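# Turn on the shaker holding four jars

## Task

Four jars already sit on the shaker; switch the shaker on (its timer is preset to 20 seconds).

## Robot and tools

Robot: two arms, left_arm and right_arm, each ending in a two-finger gripper. In the scene frame the origin sits at table height midway between the arms' nominal mounts, +z points up, +x points out across the table, and left_arm is on the +y side (arm names do not match image left/right). Calibrated bases: left_arm at (+0.011, +0.249, +0.034) m, quat_wxyz (+1.000, 0, 0, -0.003); right_arm at (+0.019, -0.256, +0.032) m, quat_wxyz (+1.000, 0, 0, +0.007). Every hand position, orientation, velocity, target and wrist-camera pose is reported and commanded in that arm's own base frame; fixed cameras and the table use the scene frame. Reported hand numbers may be a few cm off, more when reaching far.

Gripper: fingers extend along the gripper's +z and separate along its y. end_effector_position is the point between the pads, roughly 1 cm short of the fingertips. Opening runs from -1 (shut) to +1 (fully open, 0.094 m). grip_measured uses the same scale and reads slightly wide when empty; the last Joint positions number per arm is the opening in metres. grip_effort_nm is a smoothed gripper-motor effort (negative closing, positive opening), not a pad force, and keeps some residue at rest. grip_force (10 to 50 N per pad, default full) persists until changed; lower values close slowly.

The 16-number row used by every motion tool: left_arm x, y, z, qw, qx, qy, qz, opening, then right_arm the same eight. Always give all 16 even if one arm is idle. x, y, z are an absolute hand position in metres and the quaternion an absolute orientation (w first), both in that arm's base frame; opening is the absolute -1..+1 command. To keep an arm still, resend its last reported full pose and desired opening each call; to keep orientation steady, reuse the same commanded quaternion rather than the drifting reported one. Writing 0 for opening is a real command (half-closed).

execute_actions(actions, cameras): actions is a list of actions; each action is up to 15 rows, one per 1/30 s step, with the final row held to fill 15 steps. Each target must lie within 0.6 m, along every axis of that gripper, of its position at that action's start, or the action is rejected for both arms; a malformed first action or one failing that check rejects the entire call. An empty list returns the state plus all camera images. cameras: list of names, ["all"], or [] (an unknown name voids the call).

move(target, speed, blend, opening_speed, grip_force, blocking, cameras): drives each gripper in a straight line from its current Hand target to the absolute pose(s) in target, which is one 16-number row or a list of up to 15 rows (no 0.6 m limit). speed is m/s (0.002 to 2.9, default 0.25; rotation capped at twice that in rad/s), one value or one per target. blend (m) rounds corners in a list; 0 stops at each point. opening_speed (at least 0.2 per second on the -1..+1 scale) ramps the fingers; use it slowly on fragile items. A move is capped at 10 s. There is no obstacle avoidance; grippers lag and overshoot more at high speed and with the arm nearly straight. Avoid paths near an arm's own base (route around it). blocking=false returns after about 0.5 s while motion continues; a new move replaces it. The result adds a "move:" line: done, off_target, moving, held, fault, with limits such as paced (pose clipped) or held (steps withheld). Done means within 10 mm and 2 degrees; neither done nor off_target tells you about contact. Friction or weight can leave a gripper a few cm off in free air.

wait(seconds 0 to 10): lets the scene run holding commands; returns early if a running move ends. stop(): brakes the running move, needing some distance. zoom_image(camera, region [x0, y0, x1, y1] in pixels, at most 504x504): enlarges part of the newest image from cam_high, cam_low, cam_over, cam_left_wrist or cam_right_wrist (all 672x504). finished_scene(scene): ends the current scene by number, irreversibly; the goal must hold without the robot.

Controller notes: commanded orientation is clipped each step to within 40 degrees of the measured one, and position takes priority, so a single action may fall short; check Hand target and Tool commands and send the remainder. Small moves might not start. Joint ranges (rad): waist -2.618 to 3.054, shoulder 0 to 3.142, elbow 0 to 3.142 (straight 2.901), wrist pitch -1.571 to 1.571, wrist yaw -1.571 to 1.571, wrist roll -2.094 to 2.094. Joint torques include gravity, carry offsets and noise; the first three wrap at ±28 N m. Velocities may be shown as "within noise".

Motor heat builds from holding loads, stretching out, or pushing at unreachable poses; MOTOR HOT appears at 75 °C, an OVER-TEMPERATURE FAULT at 90 °C folds that arm and disables it, and at 100 °C it collapses.

Avoid: knocking anything off the table or leaving it off; fast impacts, slams, or hard presses on fixtures or heavy items; any contact or squeeze between the two arms (including one gripper closing on the other's fingers); strain on wrist-camera cables (cable contact counts as hand contact); releasing moving parts; arm stops. Touches hit harder with faster moves and targets placed deeper past contact. Loose objects may occasionally get nudged by outside disturbances.

Each tool is called after "Call:" as name(argument=value, ...), one argument or row to a line, values as JSON.

## Session

Call:
execute_actions(
  actions=[],
)

Call:
zoom_image(
  camera="cam_over",
  region=[160, 80, 480, 440],
)

Call:
zoom_image(
  camera="cam_low",
  region=[100, 120, 500, 370],
)

Scene clock: 0.00 s.
left_arm: end_effector_position=(+0.3177, -0.0519, +0.2763) grip_measured=+1.000 grip_effort_nm=n/a end_effector_quat_wxyz=(+0.488, -0.164, +0.831, -0.211) | right_arm: end_effector_position=(+0.3766, +0.0805, +0.2133) grip_measured=+1.000 grip_effort_nm=n/a end_effector_quat_wxyz=(+0.485, +0.006, +0.854, +0.188)
Joint positions: left_arm=[-0.117 0.882 0.894 -0.462 0.085 -0.562 0.094] | right_arm=[0.099 1.166 0.799 -0.126 -0.234 0.252 0.094]
Joint velocities: within noise
Joint torques (N m): no reading
Heat: left arm: 31 °C; right arm: 37 °C.
Hand target: left_arm +0.3161, -0.0515, +0.2796; +0.491, -0.163, +0.830, -0.210 | right_arm +0.3761, +0.0806, +0.2168; +0.487, +0.004, +0.853, +0.188
Tool commands: left_gripper/opening=+1.0 right_gripper/opening=+1.0

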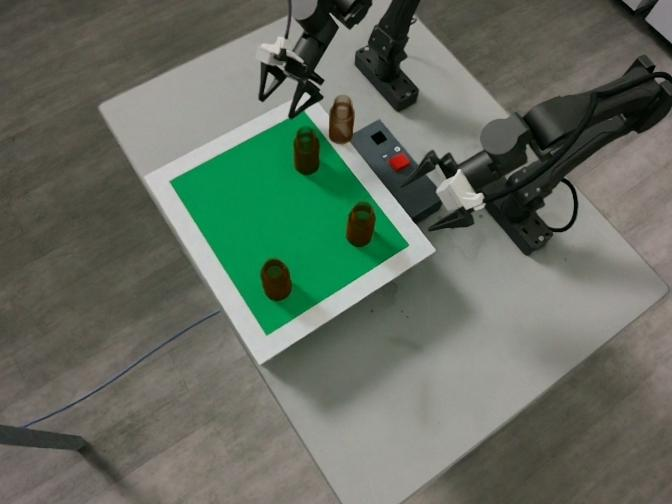

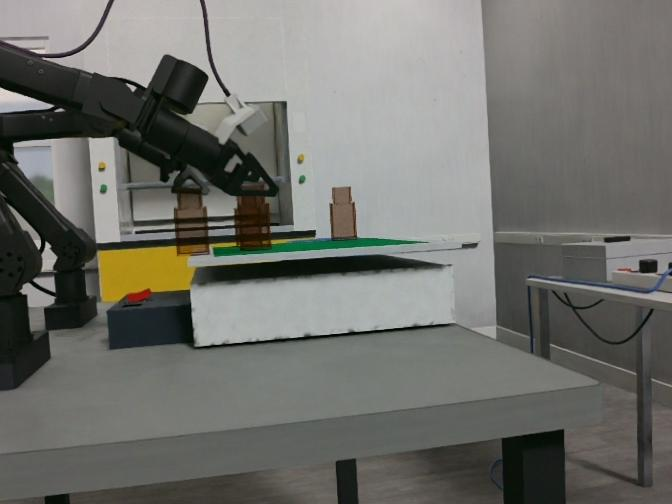

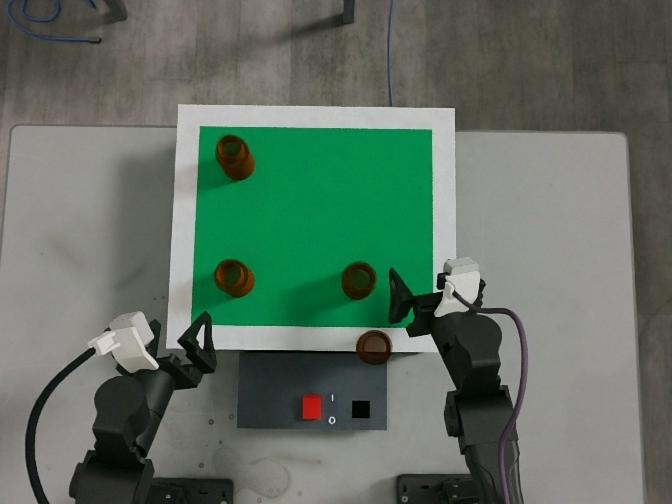

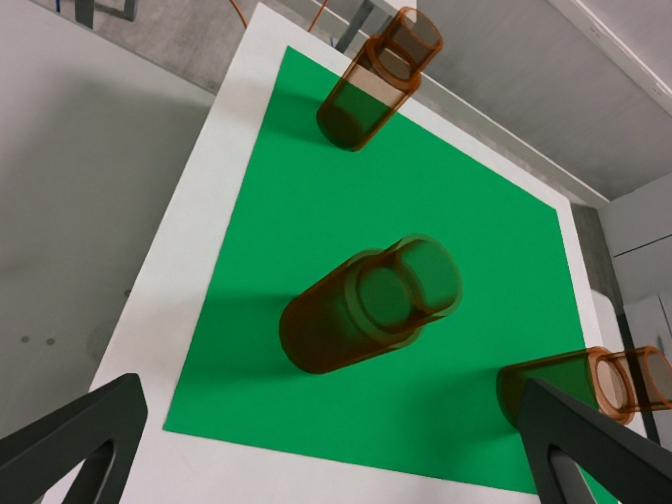

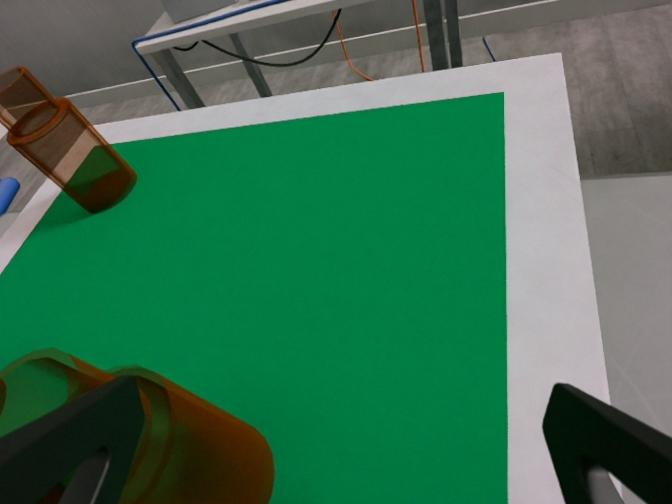

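Scaled by 1.400 from the camera's 672x504 image, which has a finer 960x720 frame.

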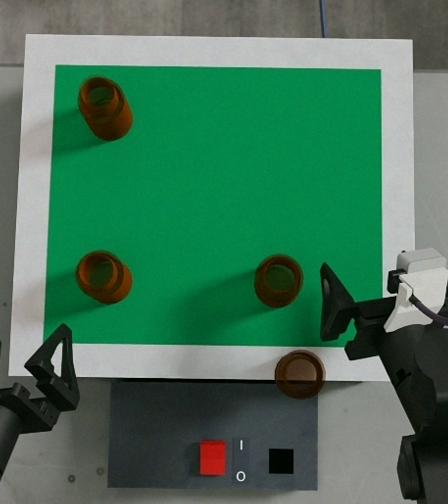

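Scaled by 1.260 from the camera's 672x504 image, which has a finer 960x720 frame.

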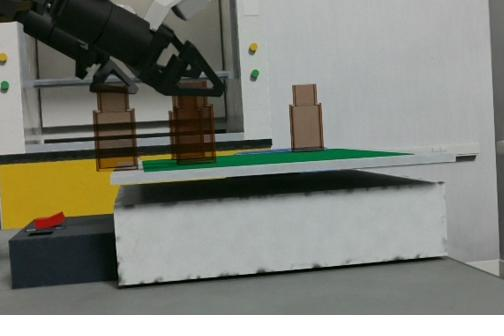

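Call:
move(
  target=[
    [0.3161,-0.0515,0.2796,0.491,-0.163,0.830,-0.210,1,0.35,0.09,0.32,0.487,0.004,0.853,0.188,1],
    [0.3161,-0.0515,0.2796,0.491,-0.163,0.830,-0.210,1,0.227,0.136,0.27,0.274,-0.248,0.926,0.0735,1],
  ],
  speed=0.2,
  blend=0.03,
  cameras=["cam_low","cam_over","cam_right_wrist"],
)

Call:
zoom_image(
  camera="cam_low",
  region=[90, 50, 340, 280],
)

Scene clock: 4.50 s.
left_arm: end_effector_position=(+0.3177, -0.0519, +0.2763) grip_measured=+1.000 grip_effort_nm=0.03 end_effector_quat_wxyz=(+0.488, -0.164, +0.831, -0.211) | right_arm: end_effector_position=(+0.2263, +0.1352, +0.2622) grip_measured=+1.000 grip_effort_nm=0.00 end_effector_quat_wxyz=(+0.268, -0.244, +0.929, +0.075)
Joint positions: left_arm=[-0.117 0.882 0.894 -0.462 0.085 -0.562 0.094] | right_arm=[0.537 1.126 1.369 -1.25 0.003 0.023 0.094]
Joint torques (N m): left_arm=[-0.03 -1.26 7.19 1.56 -0.02 0.03] | right_arm=[0.53 -1.81 8.43 1.64 0.14 -0.09]
Heat: left arm: 33 °C; right arm: 38 °C.
Hand target: left_arm +0.3161, -0.0515, +0.2796; +0.491, -0.163, +0.830, -0.210 | right_arm +0.2269, +0.1359, +0.2700; +0.274, -0.248, +0.926, +0.074
Off the commanded pose: left_arm 0.004 m, 0 deg | right_arm 0.008 m, 1 deg.
move: done
Images, in order (width x height): cam_low 672x504, cam_over 672x504, cam_right_wrist 672x504.

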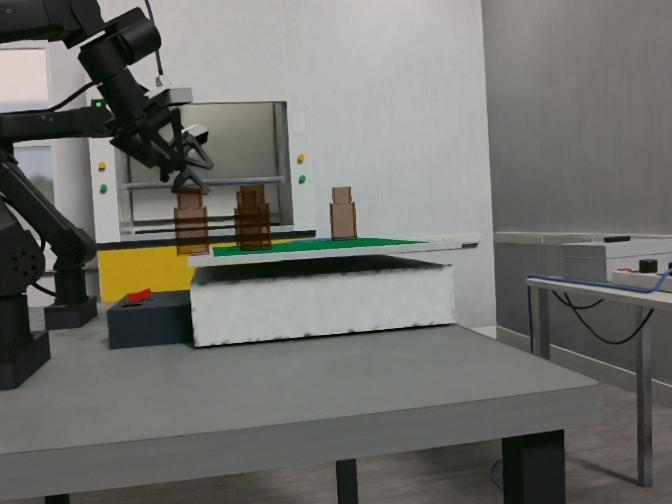

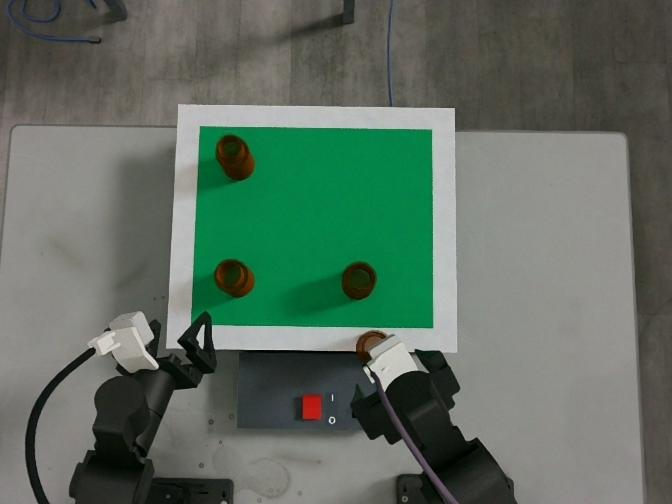

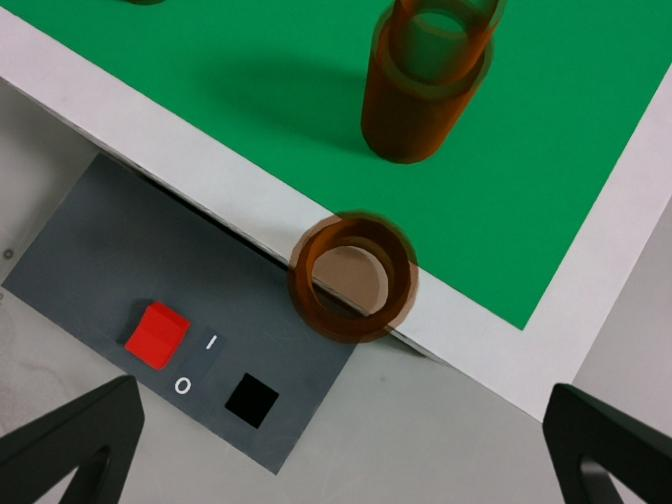

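Scaled by 2.016 from the camera's 672x504 image, which has a finer 960x720 frame.

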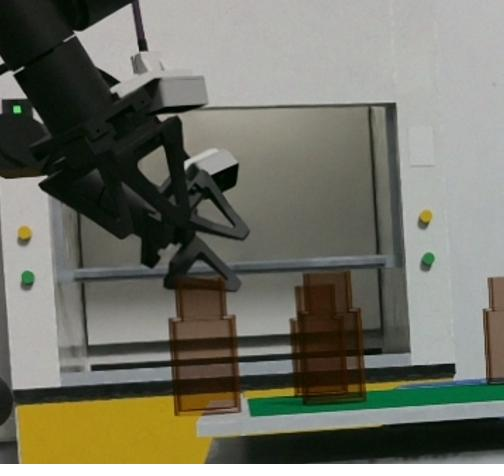

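Call:
move(
  target=[
    [0.3161,-0.0515,0.2796,0.491,-0.163,0.830,-0.210,1,0.232,0.134,0.255,0.274,-0.248,0.926,0.0735,1],
    [0.3161,-0.0515,0.2796,0.491,-0.163,0.830,-0.210,1,0.251,0.1445,0.2,0.274,-0.248,0.926,0.0735,1],
  ],
  speed=0.09,
  blend=0.01,
  cameras=["cam_low","cam_right_wrist"],
)

Call:
zoom_image(
  camera="cam_low",
  region=[90, 50, 340, 280],
)

Scene clock: 7.00 s.
left_arm: end_effector_position=(+0.3177, -0.0519, +0.2763) grip_measured=+1.000 grip_effort_nm=0.03 end_effector_quat_wxyz=(+0.488, -0.164, +0.831, -0.211) | right_arm: end_effector_position=(+0.2511, +0.1455, +0.2060) grip_measured=+1.000 grip_effort_nm=0.00 end_effector_quat_wxyz=(+0.279, -0.246, +0.925, +0.073)
Joint positions: left_arm=[-0.117 0.882 0.894 -0.462 0.085 -0.562 0.094] | right_arm=[0.524 1.126 1.118 -0.978 0.003 0.003 0.094]
Joint torques (N m): left_arm=[-0.03 -1.31 7.19 1.56 -0.02 0.03] | right_arm=[-0.62 -2.7 5.2 1.84 -0.03 -0.1]
Heat: left arm: 33 °C; right arm: 38 °C.
Hand target: left_arm +0.3161, -0.0515, +0.2796; +0.491, -0.163, +0.830, -0.210 | right_arm +0.2509, +0.1444, +0.2000; +0.274, -0.248, +0.926, +0.073
Off the commanded pose: left_arm 0.004 m, 0 deg | right_arm 0.006 m, 1 deg.
move: done; blend cut to 0.0079 m at target 1
Images, in order (width x height): cam_low 672x504, cam_right_wrist 672x504.

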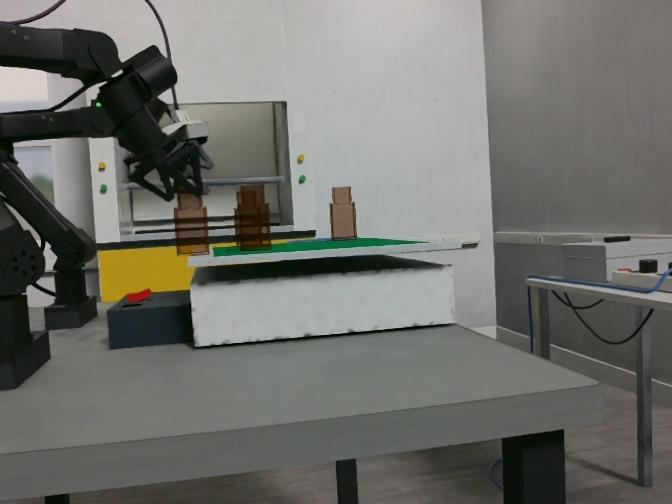

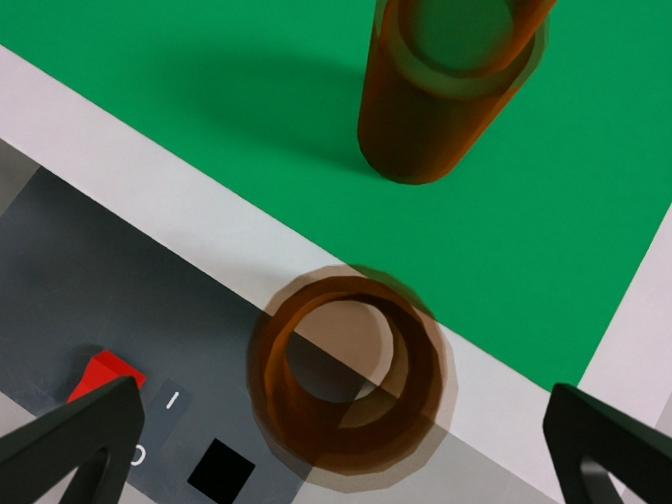

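Scaled by 2.016 from the camera's 672x504 image, which has a finer 960x720 frame.

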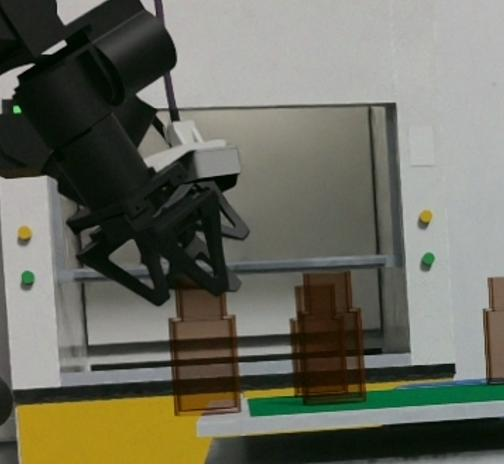

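Call:
move(
  target=[
    [0.3161,-0.0515,0.2796,0.491,-0.163,0.830,-0.210,1,0.2643,0.149,0.16,0.274,-0.248,0.926,0.0735,1],
    [0.3161,-0.0515,0.2796,0.491,-0.163,0.830,-0.210,1,0.2643,0.149,0.16,0.274,-0.248,0.926,0.0735,0],
  ],
  speed=0.06,
  opening_speed=0.4,
  grip_force=25,
  cameras=["cam_low","cam_right_wrist","cam_over"],
)

Call:
zoom_image(
  camera="cam_low",
  region=[90, 50, 340, 280],
)

Scene clock: 11.97 s.
left_arm: end_effector_position=(+0.3177, -0.0519, +0.2763) grip_measured=+1.000 grip_effort_nm=0.03 end_effector_quat_wxyz=(+0.488, -0.164, +0.831, -0.211) | right_arm: end_effector_position=(+0.2647, +0.1509, +0.1672) grip_measured=+0.148 grip_effort_nm=-0.52 end_effector_quat_wxyz=(+0.280, -0.247, +0.925, +0.075)
Joint positions: left_arm=[-0.117 0.882 0.894 -0.462 0.085 -0.562 0.094] | right_arm=[0.511 1.157 0.978 -0.803 -0.007 -0.009 0.054]
Joint torques (N m): left_arm=[-0.06 -1.28 7.2 1.56 -0.02 0.03] | right_arm=[-0.61 -2.92 5.38 1.92 0 -0.09]
Heat: left arm: 34 °C; right arm: 38 °C.
Hand target: left_arm +0.3161, -0.0515, +0.2796; +0.491, -0.163, +0.830, -0.210 | right_arm +0.2642, +0.1489, +0.1601; +0.274, -0.248, +0.926, +0.074
Off the commanded pose: left_arm 0.004 m, 0 deg | right_arm 0.007 m, 1 deg.
grip_force (N): 25, 25
move: done
Images, in order (width x height): cam_low 672x504, cam_over 672x504, cam_right_wrist 672x504.

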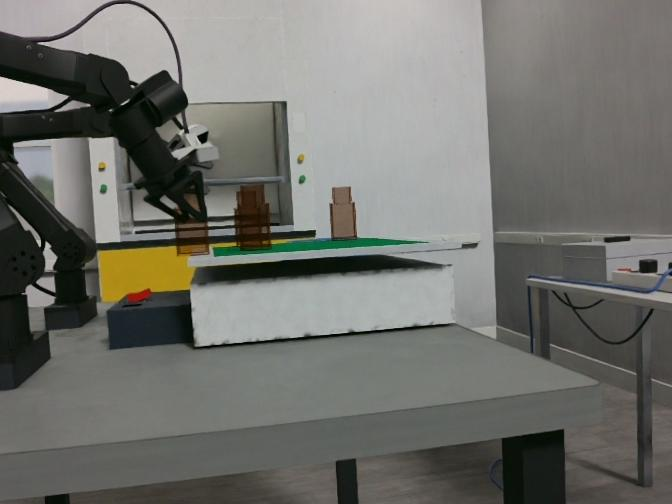

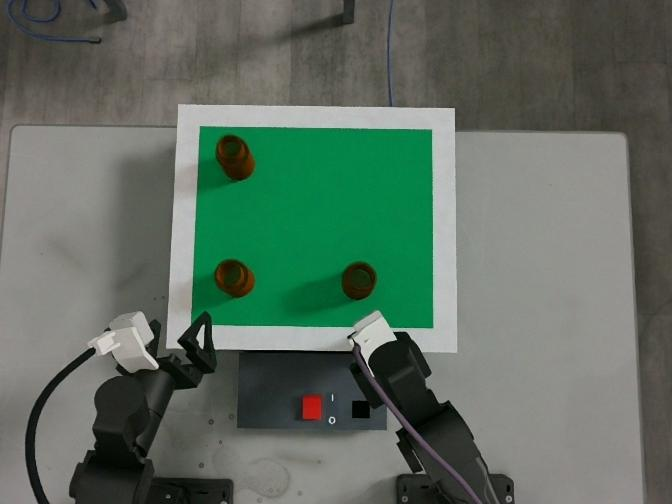

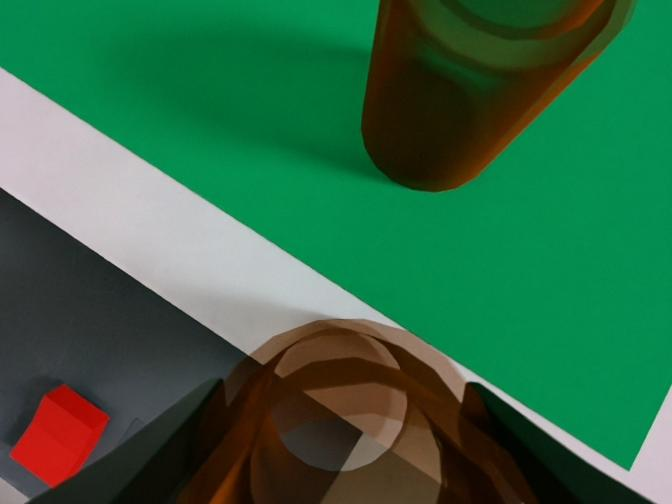

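Scaled by 2.016 from the camera's 672x504 image, which has a finer 960x720 frame.

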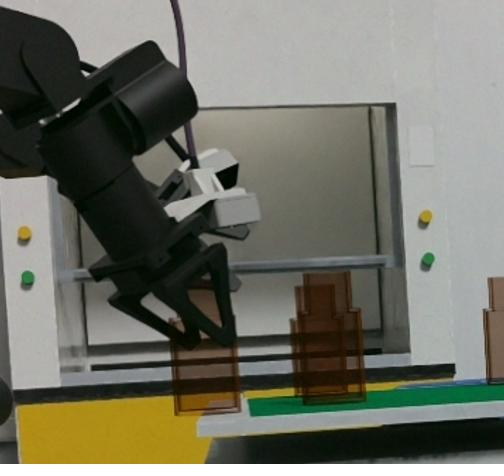

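Call:
move(
  target=[
    [0.3161,-0.0515,0.2796,0.491,-0.163,0.830,-0.210,1,0.2643,0.1495,0.22,0.277,-0.25,0.925,0.075,0],
    [0.3161,-0.0515,0.2796,0.491,-0.163,0.830,-0.210,1,0.30,0.255,0.225,0.29,-0.265,0.915,0.082,0],
    [0.3161,-0.0515,0.2796,0.491,-0.163,0.830,-0.210,1,0.387,0.27,0.218,0.2985,-0.2605,0.914,0.085,0],
  ],
  speed=[0.1,0.14,0.1],
  blend=[0.015,0.02,0],
  cameras=["cam_low","cam_right_wrist","cam_over"],
)

Call:
zoom_image(
  camera="cam_low",
  region=[150, 120, 330, 280],
)

Scene clock: 15.77 s.
left_arm: end_effector_position=(+0.3177, -0.0519, +0.2763) grip_measured=+1.000 grip_effort_nm=0.03 end_effector_quat_wxyz=(+0.488, -0.164, +0.831, -0.211) | right_arm: end_effector_position=(+0.3762, +0.2628, +0.2044) grip_measured=+0.146 grip_effort_nm=-0.57 end_effector_quat_wxyz=(+0.277, -0.260, +0.922, +0.075)
Joint positions: left_arm=[-0.117 0.882 0.894 -0.462 0.085 -0.562 0.094] | right_arm=[0.626 1.769 1.674 -0.895 0.047 0.062 0.054]
Joint torques (N m): left_arm=[-0.06 -1.28 7.19 1.56 -0.02 0.03] | right_arm=[-0.29 -7.75 9.99 2.02 0.06 -0.09]
Heat: left arm: 34 °C; right arm: 38 °C.
Hand target: left_arm +0.3161, -0.0515, +0.2796; +0.491, -0.163, +0.830, -0.210 | right_arm +0.3864, +0.2694, +0.2181; +0.299, -0.261, +0.914, +0.085
Off the commanded pose: left_arm 0.004 m, 0 deg | right_arm 0.019 m, 3 deg.
grip_force (N): 25, 25
move: off_target (right_arm)
Images, in order (width x height): cam_low 672x504, cam_over 672x504, cam_right_wrist 672x504.

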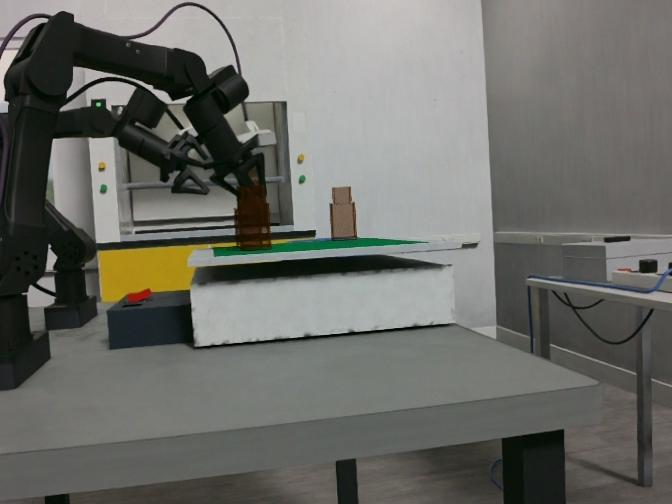

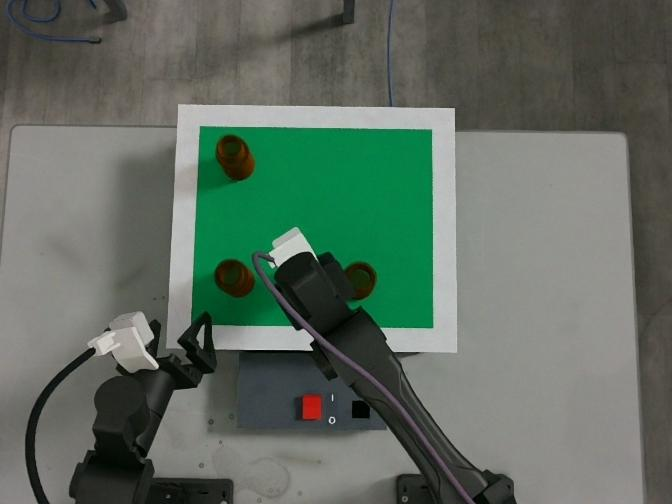

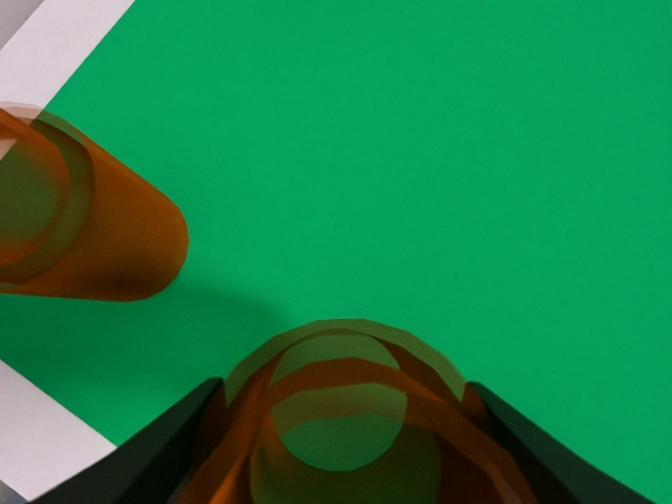

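Scaled by 2.800 from the camera's 672x504 image, which has a finer 960x720 frame.

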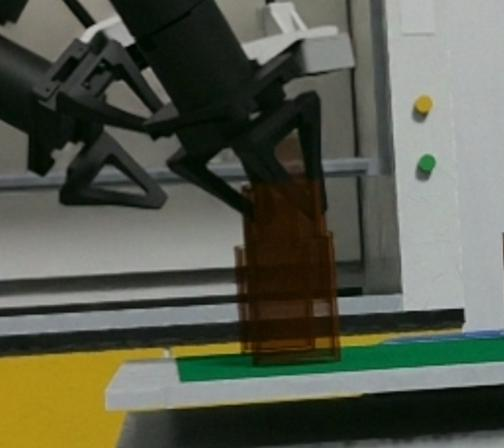

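Call:
move(
  target=[
    [0.3161,-0.0515,0.2796,0.491,-0.163,0.830,-0.210,1,0.386,0.265,0.184,0.297,-0.261,0.915,0.084,0],
    [0.3161,-0.0515,0.2796,0.491,-0.163,0.830,-0.210,1,0.386,0.265,0.163,0.292,-0.262,0.916,0.083,0],
  ],
  speed=[0.06,0.03],
  cameras=["cam_low","cam_right_wrist","cam_high"],
)

Call:
zoom_image(
  camera="cam_low",
  region=[150, 120, 330, 280],
)

Call:
zoom_image(
  camera="cam_high",
  region=[240, 100, 400, 260],
)

Scene clock: 18.47 s.
left_arm: end_effector_position=(+0.3177, -0.0519, +0.2763) grip_measured=+1.000 grip_effort_nm=0.03 end_effector_quat_wxyz=(+0.488, -0.164, +0.831, -0.211) | right_arm: end_effector_position=(+0.3825, +0.2657, +0.1678) grip_measured=+0.146 grip_effort_nm=-0.57 end_effector_quat_wxyz=(+0.285, -0.262, +0.918, +0.080)
Joint positions: left_arm=[-0.117 0.882 0.894 -0.462 0.085 -0.562 0.094] | right_arm=[0.62 1.769 1.517 -0.718 0.039 0.052 0.054]
Joint torques (N m): left_arm=[-0.03 -1.28 7.19 1.56 -0.02 0.04] | right_arm=[-0.61 -8.91 4.62 2.3 0 -0.08]
Heat: left arm: 34 °C; right arm: 38 °C.
Hand target: left_arm +0.3161, -0.0515, +0.2796; +0.491, -0.163, +0.830, -0.210 | right_arm +0.3859, +0.2649, +0.1631; +0.291, -0.262, +0.916, +0.083
Off the commanded pose: left_arm 0.004 m, 0 deg | right_arm 0.006 m, 1 deg.
grip_force (N): 25, 25
move: done
Images, in order (width x height): cam_high 672x504, cam_low 672x504, cam_right_wrist 672x504.

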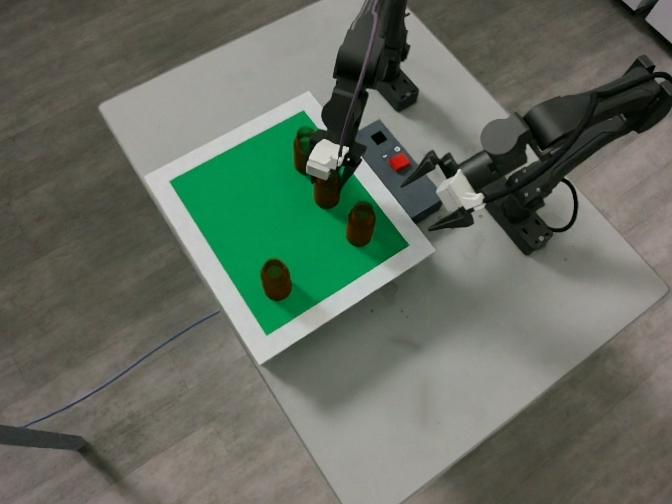

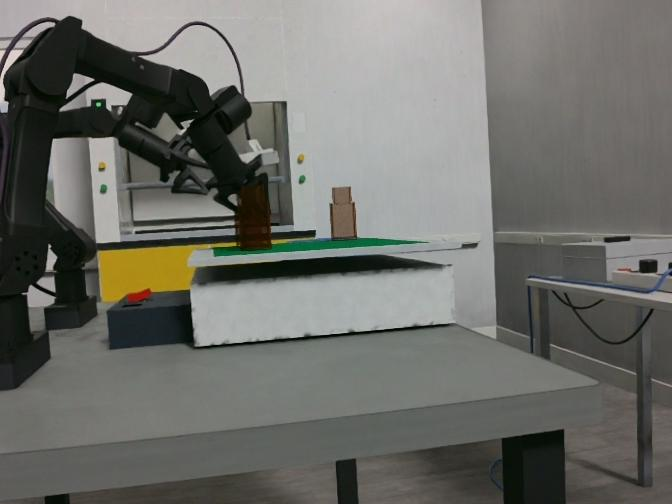

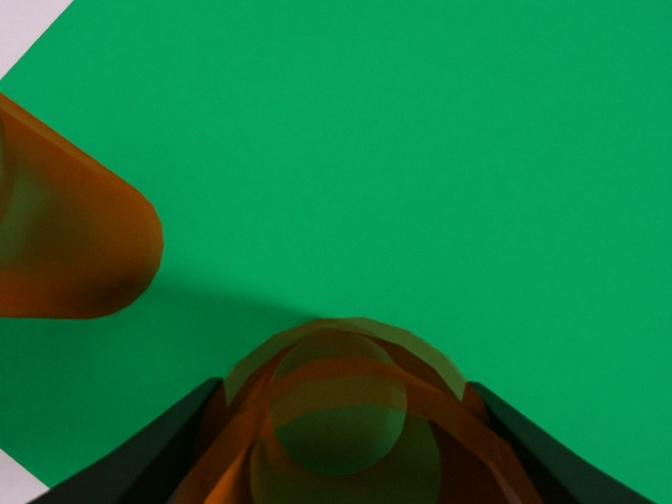

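Scaled by 2.800 from the camera's 672x504 image, which has a finer 960x720 frame.

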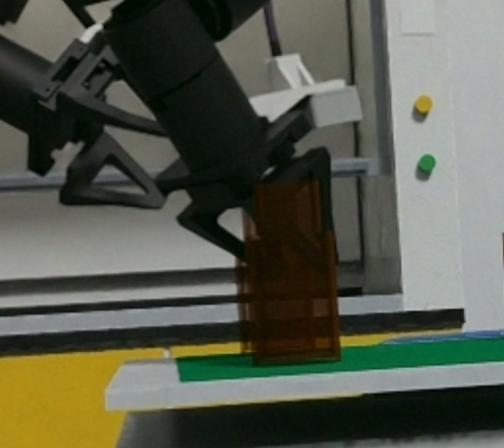

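Scaled by 3.150 from the camera's 672x504 image, which has a finer 960x720 frame.

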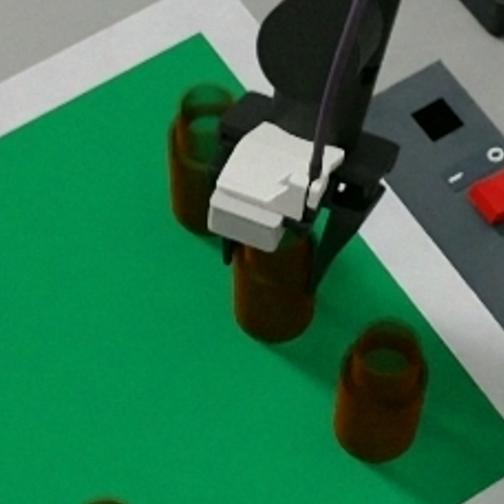

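Call:
move(
  target=[
    [0.3161,-0.0515,0.2796,0.491,-0.163,0.830,-0.210,1,0.3835,0.265,0.155,0.288,-0.262,0.918,0.081,0],
    [0.3161,-0.0515,0.2796,0.491,-0.163,0.830,-0.210,1,0.3825,0.265,0.165,0.286,-0.262,0.918,0.081,0],
    [0.3161,-0.0515,0.2796,0.491,-0.163,0.830,-0.210,1,0.3825,0.265,0.165,0.286,-0.262,0.918,0.081,0.6],
  ],
  speed=0.03,
  opening_speed=0.3,
  cameras=["cam_low","cam_right_wrist"],
)

Scene clock: 22.50 s.
left_arm: end_effector_position=(+0.3177, -0.0519, +0.2763) grip_measured=+1.000 grip_effort_nm=0.03 end_effector_quat_wxyz=(+0.488, -0.164, +0.831, -0.211) | right_arm: end_effector_position=(+0.3818, +0.2652, +0.1668) grip_measured=+0.598 grip_effort_nm=0.09 end_effector_quat_wxyz=(+0.289, -0.261, +0.917, +0.081)
Joint positions: left_arm=[-0.117 0.882 0.894 -0.462 0.085 -0.562 0.094] | right_arm=[0.62 1.759 1.496 -0.699 0.039 0.052 0.075]
Joint torques (N m): left_arm=[-0.03 -1.28 7.19 1.56 -0.02 0.04] | right_arm=[-0.13 -8.21 7.2 1.77 0.02 -0.02]
Heat: left arm: 35 °C; right arm: 38 °C.
Hand target: left_arm +0.3161, -0.0515, +0.2796; +0.491, -0.163, +0.830, -0.210 | right_arm +0.3825, +0.2650, +0.1651; +0.286, -0.262, +0.918, +0.081
Off the commanded pose: left_arm 0.004 m, 0 deg | right_arm 0.002 m, 0 deg.
grip_force (N): 25, 25
move: done
Images, in order (width x height): cam_low 672x504, cam_right_wrist 672x504.

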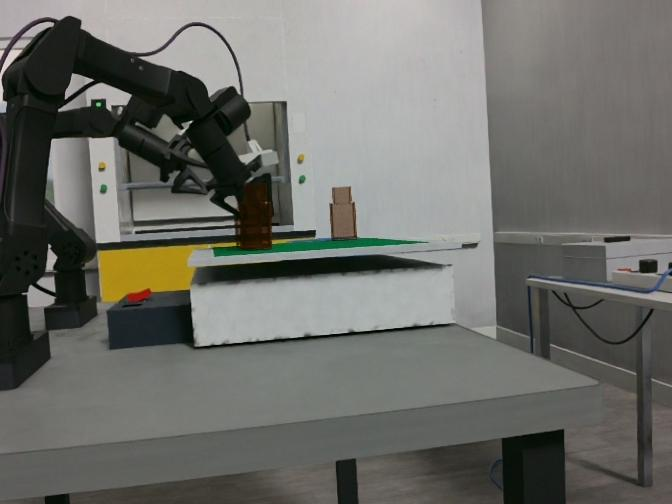

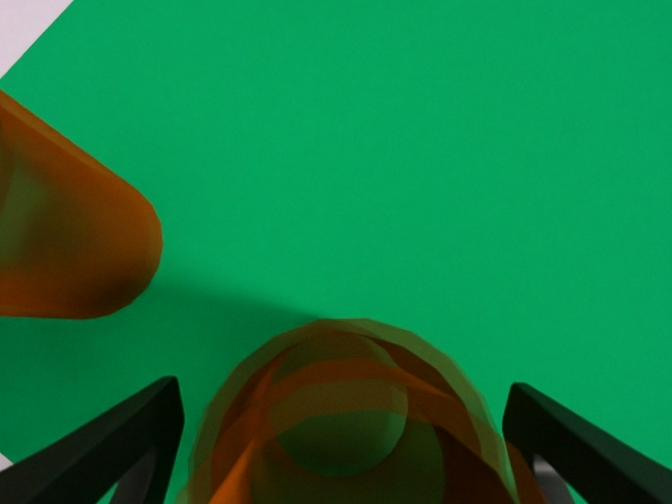

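Call:
move(
  target=[
    [0.3161,-0.0515,0.2796,0.491,-0.163,0.830,-0.210,1,0.318,0.228,0.277,0.286,-0.262,0.918,0.081,0.6],
    [0.3161,-0.0515,0.2796,0.491,-0.163,0.830,-0.210,1,0.172,0.235,0.18,0.263,-0.404,0.867,0.1226,-1],
    [0.3161,-0.0515,0.2796,0.491,-0.163,0.830,-0.210,1,0.172,0.2415,0.073,0.263,-0.404,0.867,0.1226,-1],
  ],
  speed=[0.1,0.18,0.12],
  blend=[0.02,0.02,0],
  grip_force=50,
  cameras=["cam_low","cam_high","cam_right_wrist","cam_over"],
)

Call:
zoom_image(
  camera="cam_low",
  region=[90, 200, 290, 350],
)

Call:
zoom_image(
  camera="cam_high",
  region=[340, 60, 460, 220],
)

Scene clock: 28.70 s.
left_arm: end_effector_position=(+0.3177, -0.0519, +0.2763) grip_measured=+1.000 grip_effort_nm=0.03 end_effector_quat_wxyz=(+0.488, -0.164, +0.831, -0.211) | right_arm: end_effector_position=(+0.1741, +0.2430, +0.0794) grip_measured=-0.991 grip_effort_nm=-0.48 end_effector_quat_wxyz=(+0.267, -0.405, +0.865, +0.126)
Joint positions: left_arm=[-0.117 0.882 0.894 -0.462 0.085 -0.562 0.094] | right_arm=[0.979 1.172 0.629 -0.431 0.056 0.086 0]
Joint torques (N m): left_arm=[-0.03 -1.28 7.19 1.57 -0.02 0.03] | right_arm=[0.65 -2.84 5.31 1.99 0.13 0.07]
Heat: left arm: 35 °C; right arm: 38 °C.
Hand target: left_arm +0.3161, -0.0515, +0.2796; +0.491, -0.163, +0.830, -0.210 | right_arm +0.1720, +0.2413, +0.0731; +0.263, -0.404, +0.867, +0.123
Off the commanded pose: left_arm 0.004 m, 0 deg | right_arm 0.007 m, 1 deg.
move: done; blend cut to 0 m at target 2
Images, in order (width x height): cam_high 672x504, cam_low 672x504, cam_over 672x504, cam_right_wrist 672x504.

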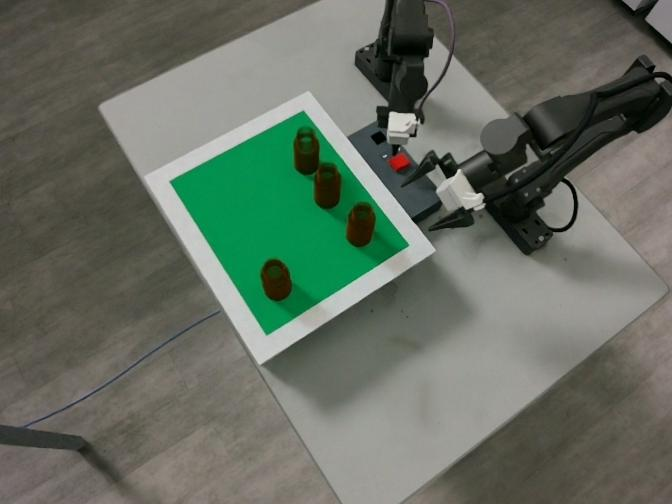

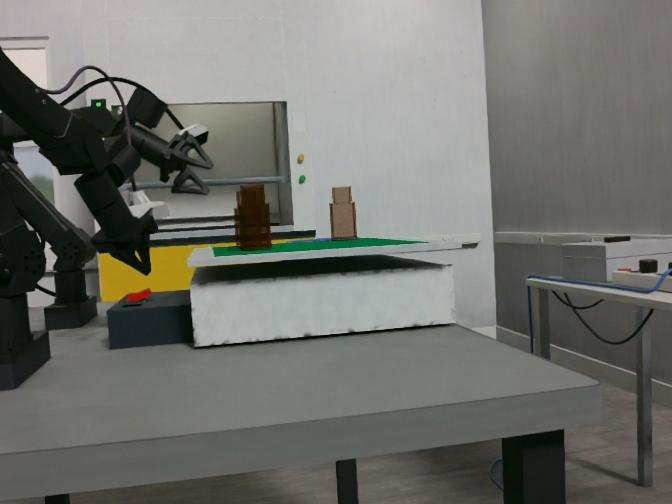

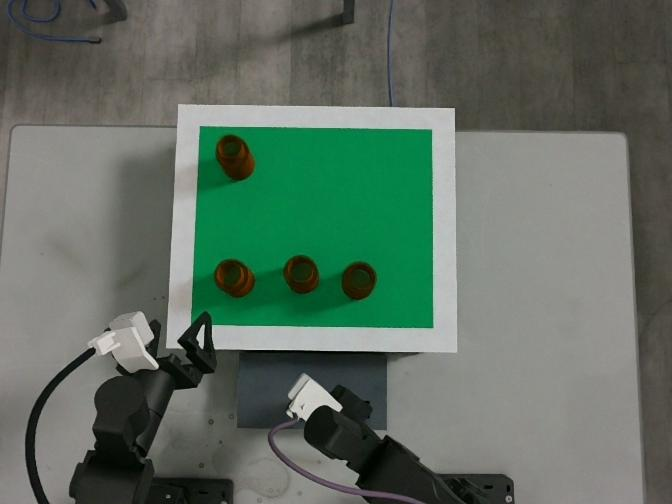

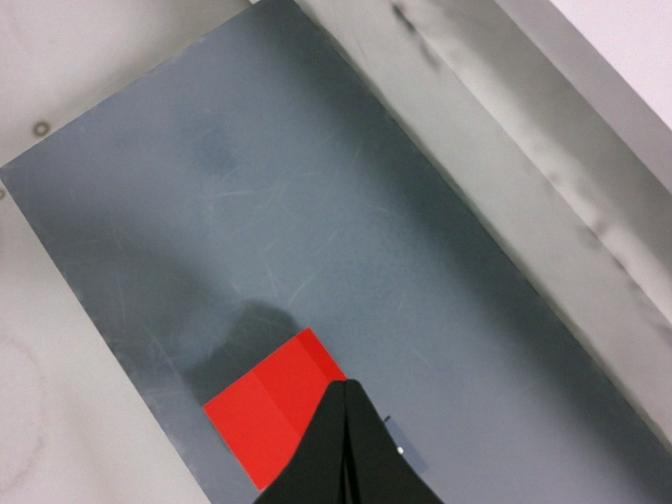

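Scaled by 2.520 from the camera's 672x504 image, which has a finer 960x720 frame.

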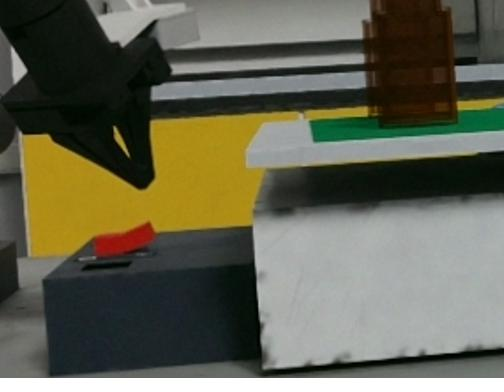

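Scaled by 3.150 from the camera's 672x504 image, which has a finer 960x720 frame.

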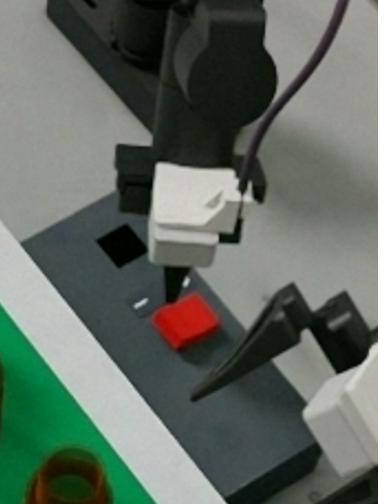

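Call:
move(
  target=[0.3161,-0.0515,0.2796,0.491,-0.163,0.830,-0.210,1,0.166,0.235,0.022,0.263,-0.404,0.867,0.1226,-1],
  speed=0.05,
  cameras=["cam_low","cam_high"],
)

Call:
zoom_image(
  camera="cam_low",
  region=[90, 200, 290, 350],
)

Scene clock: 30.97 s.
left_arm: end_effector_position=(+0.3177, -0.0519, +0.2763) grip_measured=+1.000 grip_effort_nm=0.03 end_effector_quat_wxyz=(+0.488, -0.164, +0.831, -0.211) | right_arm: end_effector_position=(+0.1795, +0.2508, +0.0470) grip_measured=-0.991 grip_effort_nm=-0.48 end_effector_quat_wxyz=(+0.303, -0.397, +0.855, +0.143)
Joint positions: left_arm=[-0.117 0.882 0.894 -0.462 0.085 -0.562 0.094] | right_arm=[0.987 1.233 0.47 -0.127 0.069 0.092 0]
Joint torques (N m): left_arm=[-0.03 -1.28 7.21 1.57 -0.02 0.04] | right_arm=[0.66 -1.87 3.75 1.49 0.06 0.07]
Heat: left arm: 35 °C; right arm: 38 °C.
Hand target: left_arm +0.3161, -0.0515, +0.2796; +0.491, -0.163, +0.830, -0.210 | right_arm +0.1661, +0.2345, +0.0232; +0.263, -0.404, +0.867, +0.122
Off the commanded pose: left_arm 0.004 m, 0 deg | right_arm 0.033 m, 5 deg.
move: off_target (right_arm)
Images, in order (width x height): cam_high 672x504, cam_low 672x504.

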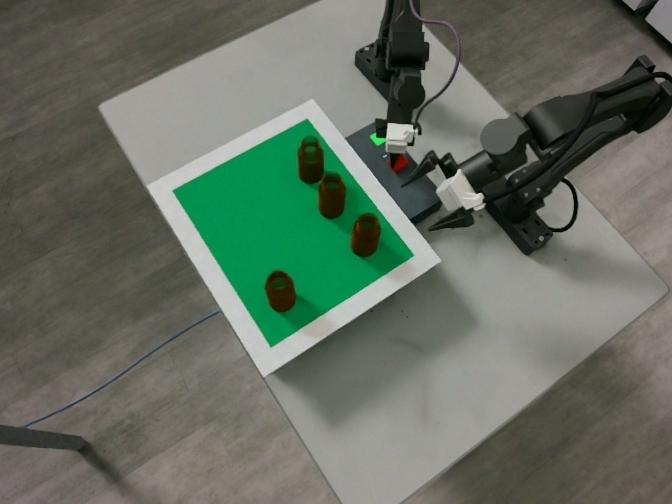

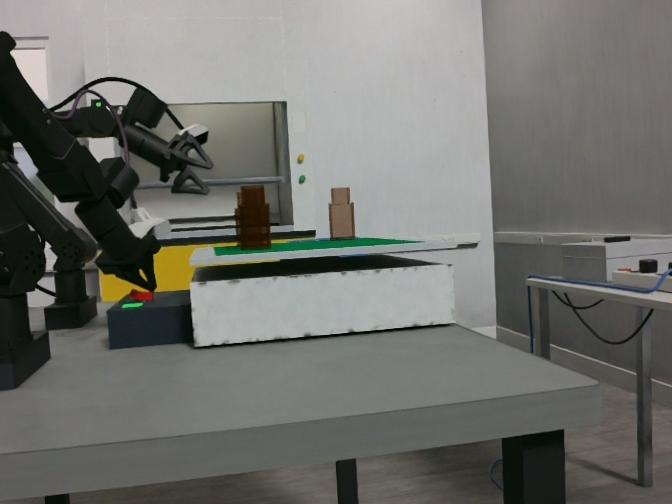

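Scaled by 2.520 from the camera's 672x504 image, which has a finer 960x720 frame.

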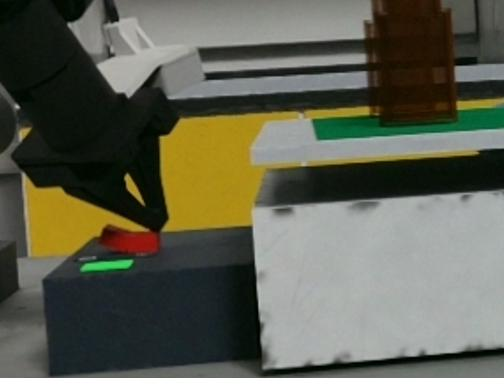

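On. Retract and wait.

Call:
move(
  target=[
    [0.3161,-0.0515,0.2796,0.491,-0.163,0.830,-0.210,1,0.174,0.247,0.075,0.27,-0.403,0.864,0.126,-1],
    [0.3161,-0.0515,0.2796,0.491,-0.163,0.830,-0.210,1,0.155,0.205,0.17,0.263,-0.404,0.867,0.1226,-1],
  ],
  speed=[0.06,0.15],
  blend=0.01,
)

Call:
wait(
  seconds=10,
  cameras=["cam_over"],
)

Call:
wait(
  seconds=7,
  cameras=["cam_over"],
)

Call:
wait(
  seconds=0.5,
  cameras=["cam_over","cam_high"],
)

Scene clock: 34.23 s.
left_arm: end_effector_position=(+0.3177, -0.0519, +0.2763) grip_measured=+1.000 grip_effort_nm=0.03 end_effector_quat_wxyz=(+0.488, -0.164, +0.831, -0.211) | right_arm: end_effector_position=(+0.1535, +0.2037, +0.1595) grip_measured=-0.991 grip_effort_nm=-0.48 end_effector_quat_wxyz=(+0.255, -0.405, +0.871, +0.116)
Joint positions: left_arm=[-0.117 0.882 0.894 -0.462 0.085 -0.562 0.094] | right_arm=[0.958 0.972 0.868 -0.903 0.051 0.073 0]
Joint torques (N m): left_arm=[-0.02 -1.28 7.19 1.57 -0.02 0.03] | right_arm=[-0.59 -2.35 8.81 1.64 -0.01 -0.1]
Heat: left arm: 35 °C; right arm: 38 °C.
Hand target: left_arm +0.3161, -0.0515, +0.2796; +0.491, -0.163, +0.830, -0.210 | right_arm +0.1550, +0.2050, +0.1700; +0.263, -0.404, +0.867, +0.123
Off the commanded pose: left_arm 0.004 m, 0 deg | right_arm 0.011 m, 1 deg.
move: off_target (right_arm)

Scene clock: 44.23 s.
left_arm: end_effector_position=(+0.3177, -0.0519, +0.2763) grip_measured=+1.000 grip_effort_nm=0.03 end_effector_quat_wxyz=(+0.488, -0.164, +0.831, -0.211) | right_arm: end_effector_position=(+0.1534, +0.2037, +0.1594) grip_measured=-0.991 grip_effort_nm=-0.48 end_effector_quat_wxyz=(+0.254, -0.405, +0.871, +0.116)
Joint positions: left_arm=[-0.117 0.882 0.894 -0.462 0.085 -0.562 0.094] | right_arm=[0.958 0.972 0.868 -0.903 0.051 0.073 0]
Joint torques (N m): left_arm=[-0.05 -1.29 7.19 1.56 -0.01 0.03] | right_arm=[-0.59 -2.37 8.8 1.64 -0.01 -0.11]
Heat: left arm: 36 °C; right arm: 39 °C.
Hand target: left_arm +0.3161, -0.0515, +0.2796; +0.491, -0.163, +0.830, -0.210 | right_arm +0.1550, +0.2050, +0.1700; +0.263, -0.404, +0.867, +0.123
Tool commands: left_gripper/opening=+1.0 right_gripper/opening=-1.0
Off the commanded pose: left_arm 0.004 m, 0 deg | right_arm 0.011 m, 1 deg.
wait: 10.00 s; at rest by 0.17 s
Images, in order (width x height): cam_over 672x504.

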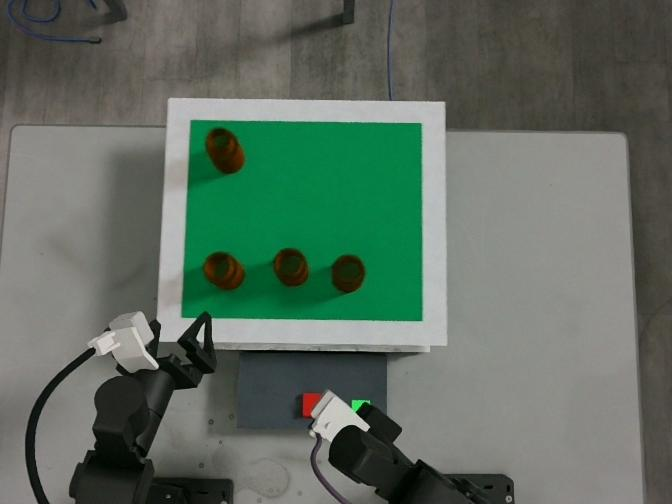

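Scene clock: 51.23 s.
left_arm: end_effector_position=(+0.3177, -0.0519, +0.2763) grip_measured=+1.000 grip_effort_nm=0.03 end_effector_quat_wxyz=(+0.488, -0.164, +0.831, -0.211) | right_arm: end_effector_position=(+0.1534, +0.2037, +0.1594) grip_measured=-0.991 grip_effort_nm=-0.48 end_effector_quat_wxyz=(+0.254, -0.405, +0.871, +0.116)
Joint positions: left_arm=[-0.117 0.882 0.894 -0.462 0.085 -0.562 0.094] | right_arm=[0.958 0.972 0.868 -0.903 0.051 0.073 0]
Joint torques (N m): left_arm=[-0.05 -1.29 7.17 1.56 -0.02 0.03] | right_arm=[-0.62 -2.41 8.84 1.65 -0.01 -0.09]
Heat: left arm: 36 °C; right arm: 39 °C.
Hand target: left_arm +0.3161, -0.0515, +0.2796; +0.491, -0.163, +0.830, -0.210 | right_arm +0.1550, +0.2050, +0.1700; +0.263, -0.404, +0.867, +0.123
Tool commands: left_gripper/opening=+1.0 right_gripper/opening=-1.0
Off the commanded pose: left_arm 0.004 m, 0 deg | right_arm 0.011 m, 1 deg.
wait: 7.00 s; at rest by 0.17 s
Images, in order (width x height): cam_over 672x504.

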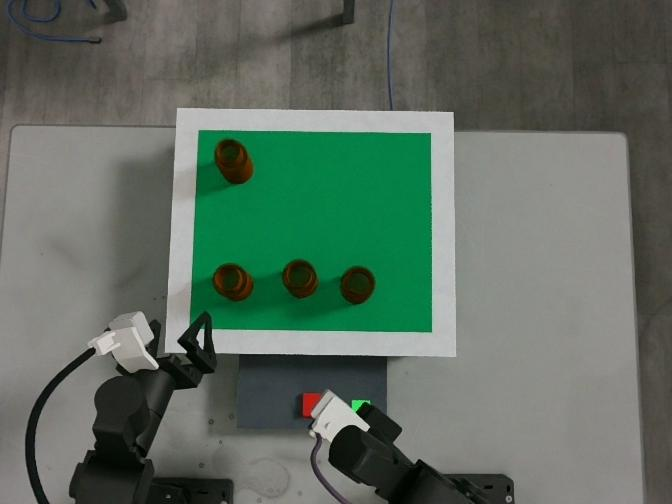

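Scene clock: 51.73 s.
left_arm: end_effector_position=(+0.3177, -0.0519, +0.2763) grip_measured=+1.000 grip_effort_nm=0.03 end_effector_quat_wxyz=(+0.488, -0.164, +0.831, -0.211) | right_arm: end_effector_position=(+0.1534, +0.2037, +0.1594) grip_measured=-0.991 grip_effort_nm=-0.48 end_effector_quat_wxyz=(+0.254, -0.405, +0.871, +0.116)
Joint positions: left_arm=[-0.117 0.882 0.894 -0.462 0.085 -0.562 0.094] | right_arm=[0.958 0.972 0.868 -0.903 0.051 0.073 0]
Joint torques (N m): left_arm=[-0.03 -1.28 7.2 1.57 -0.02 0.03] | right_arm=[-0.59 -2.35 8.81 1.64 -0.01 -0.1]
Heat: left arm: 36 °C; right arm: 39 °C.
Hand target: left_arm +0.3161, -0.0515, +0.2796; +0.491, -0.163, +0.830, -0.210 | right_arm +0.1550, +0.2050, +0.1700; +0.263, -0.404, +0.867, +0.123
Tool commands: left_gripper/opening=+1.0 right_gripper/opening=-1.0
Off the commanded pose: left_arm 0.004 m, 0 deg | right_arm 0.011 m, 1 deg.
wait: 0.50 s; at rest by 0.17 s
Images, in order (width x height): cam_high 672x504, cam_over 672x504.

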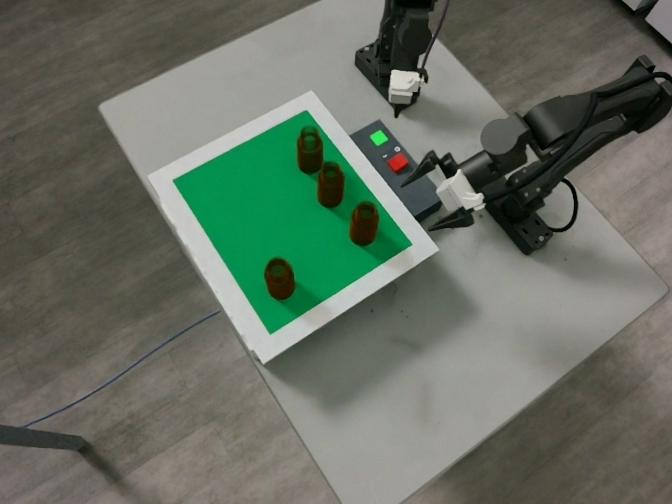

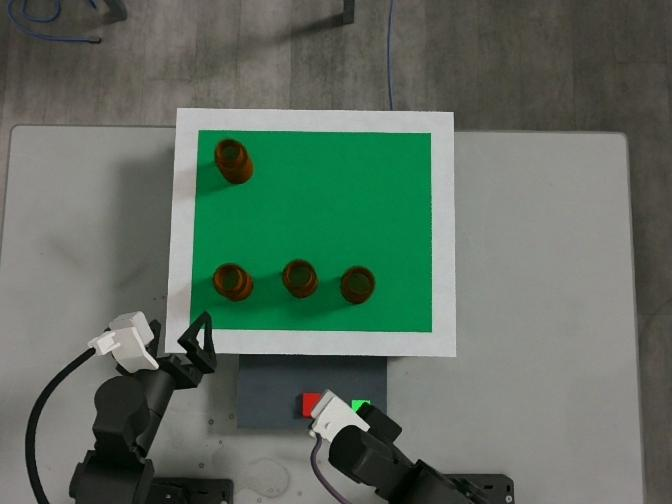

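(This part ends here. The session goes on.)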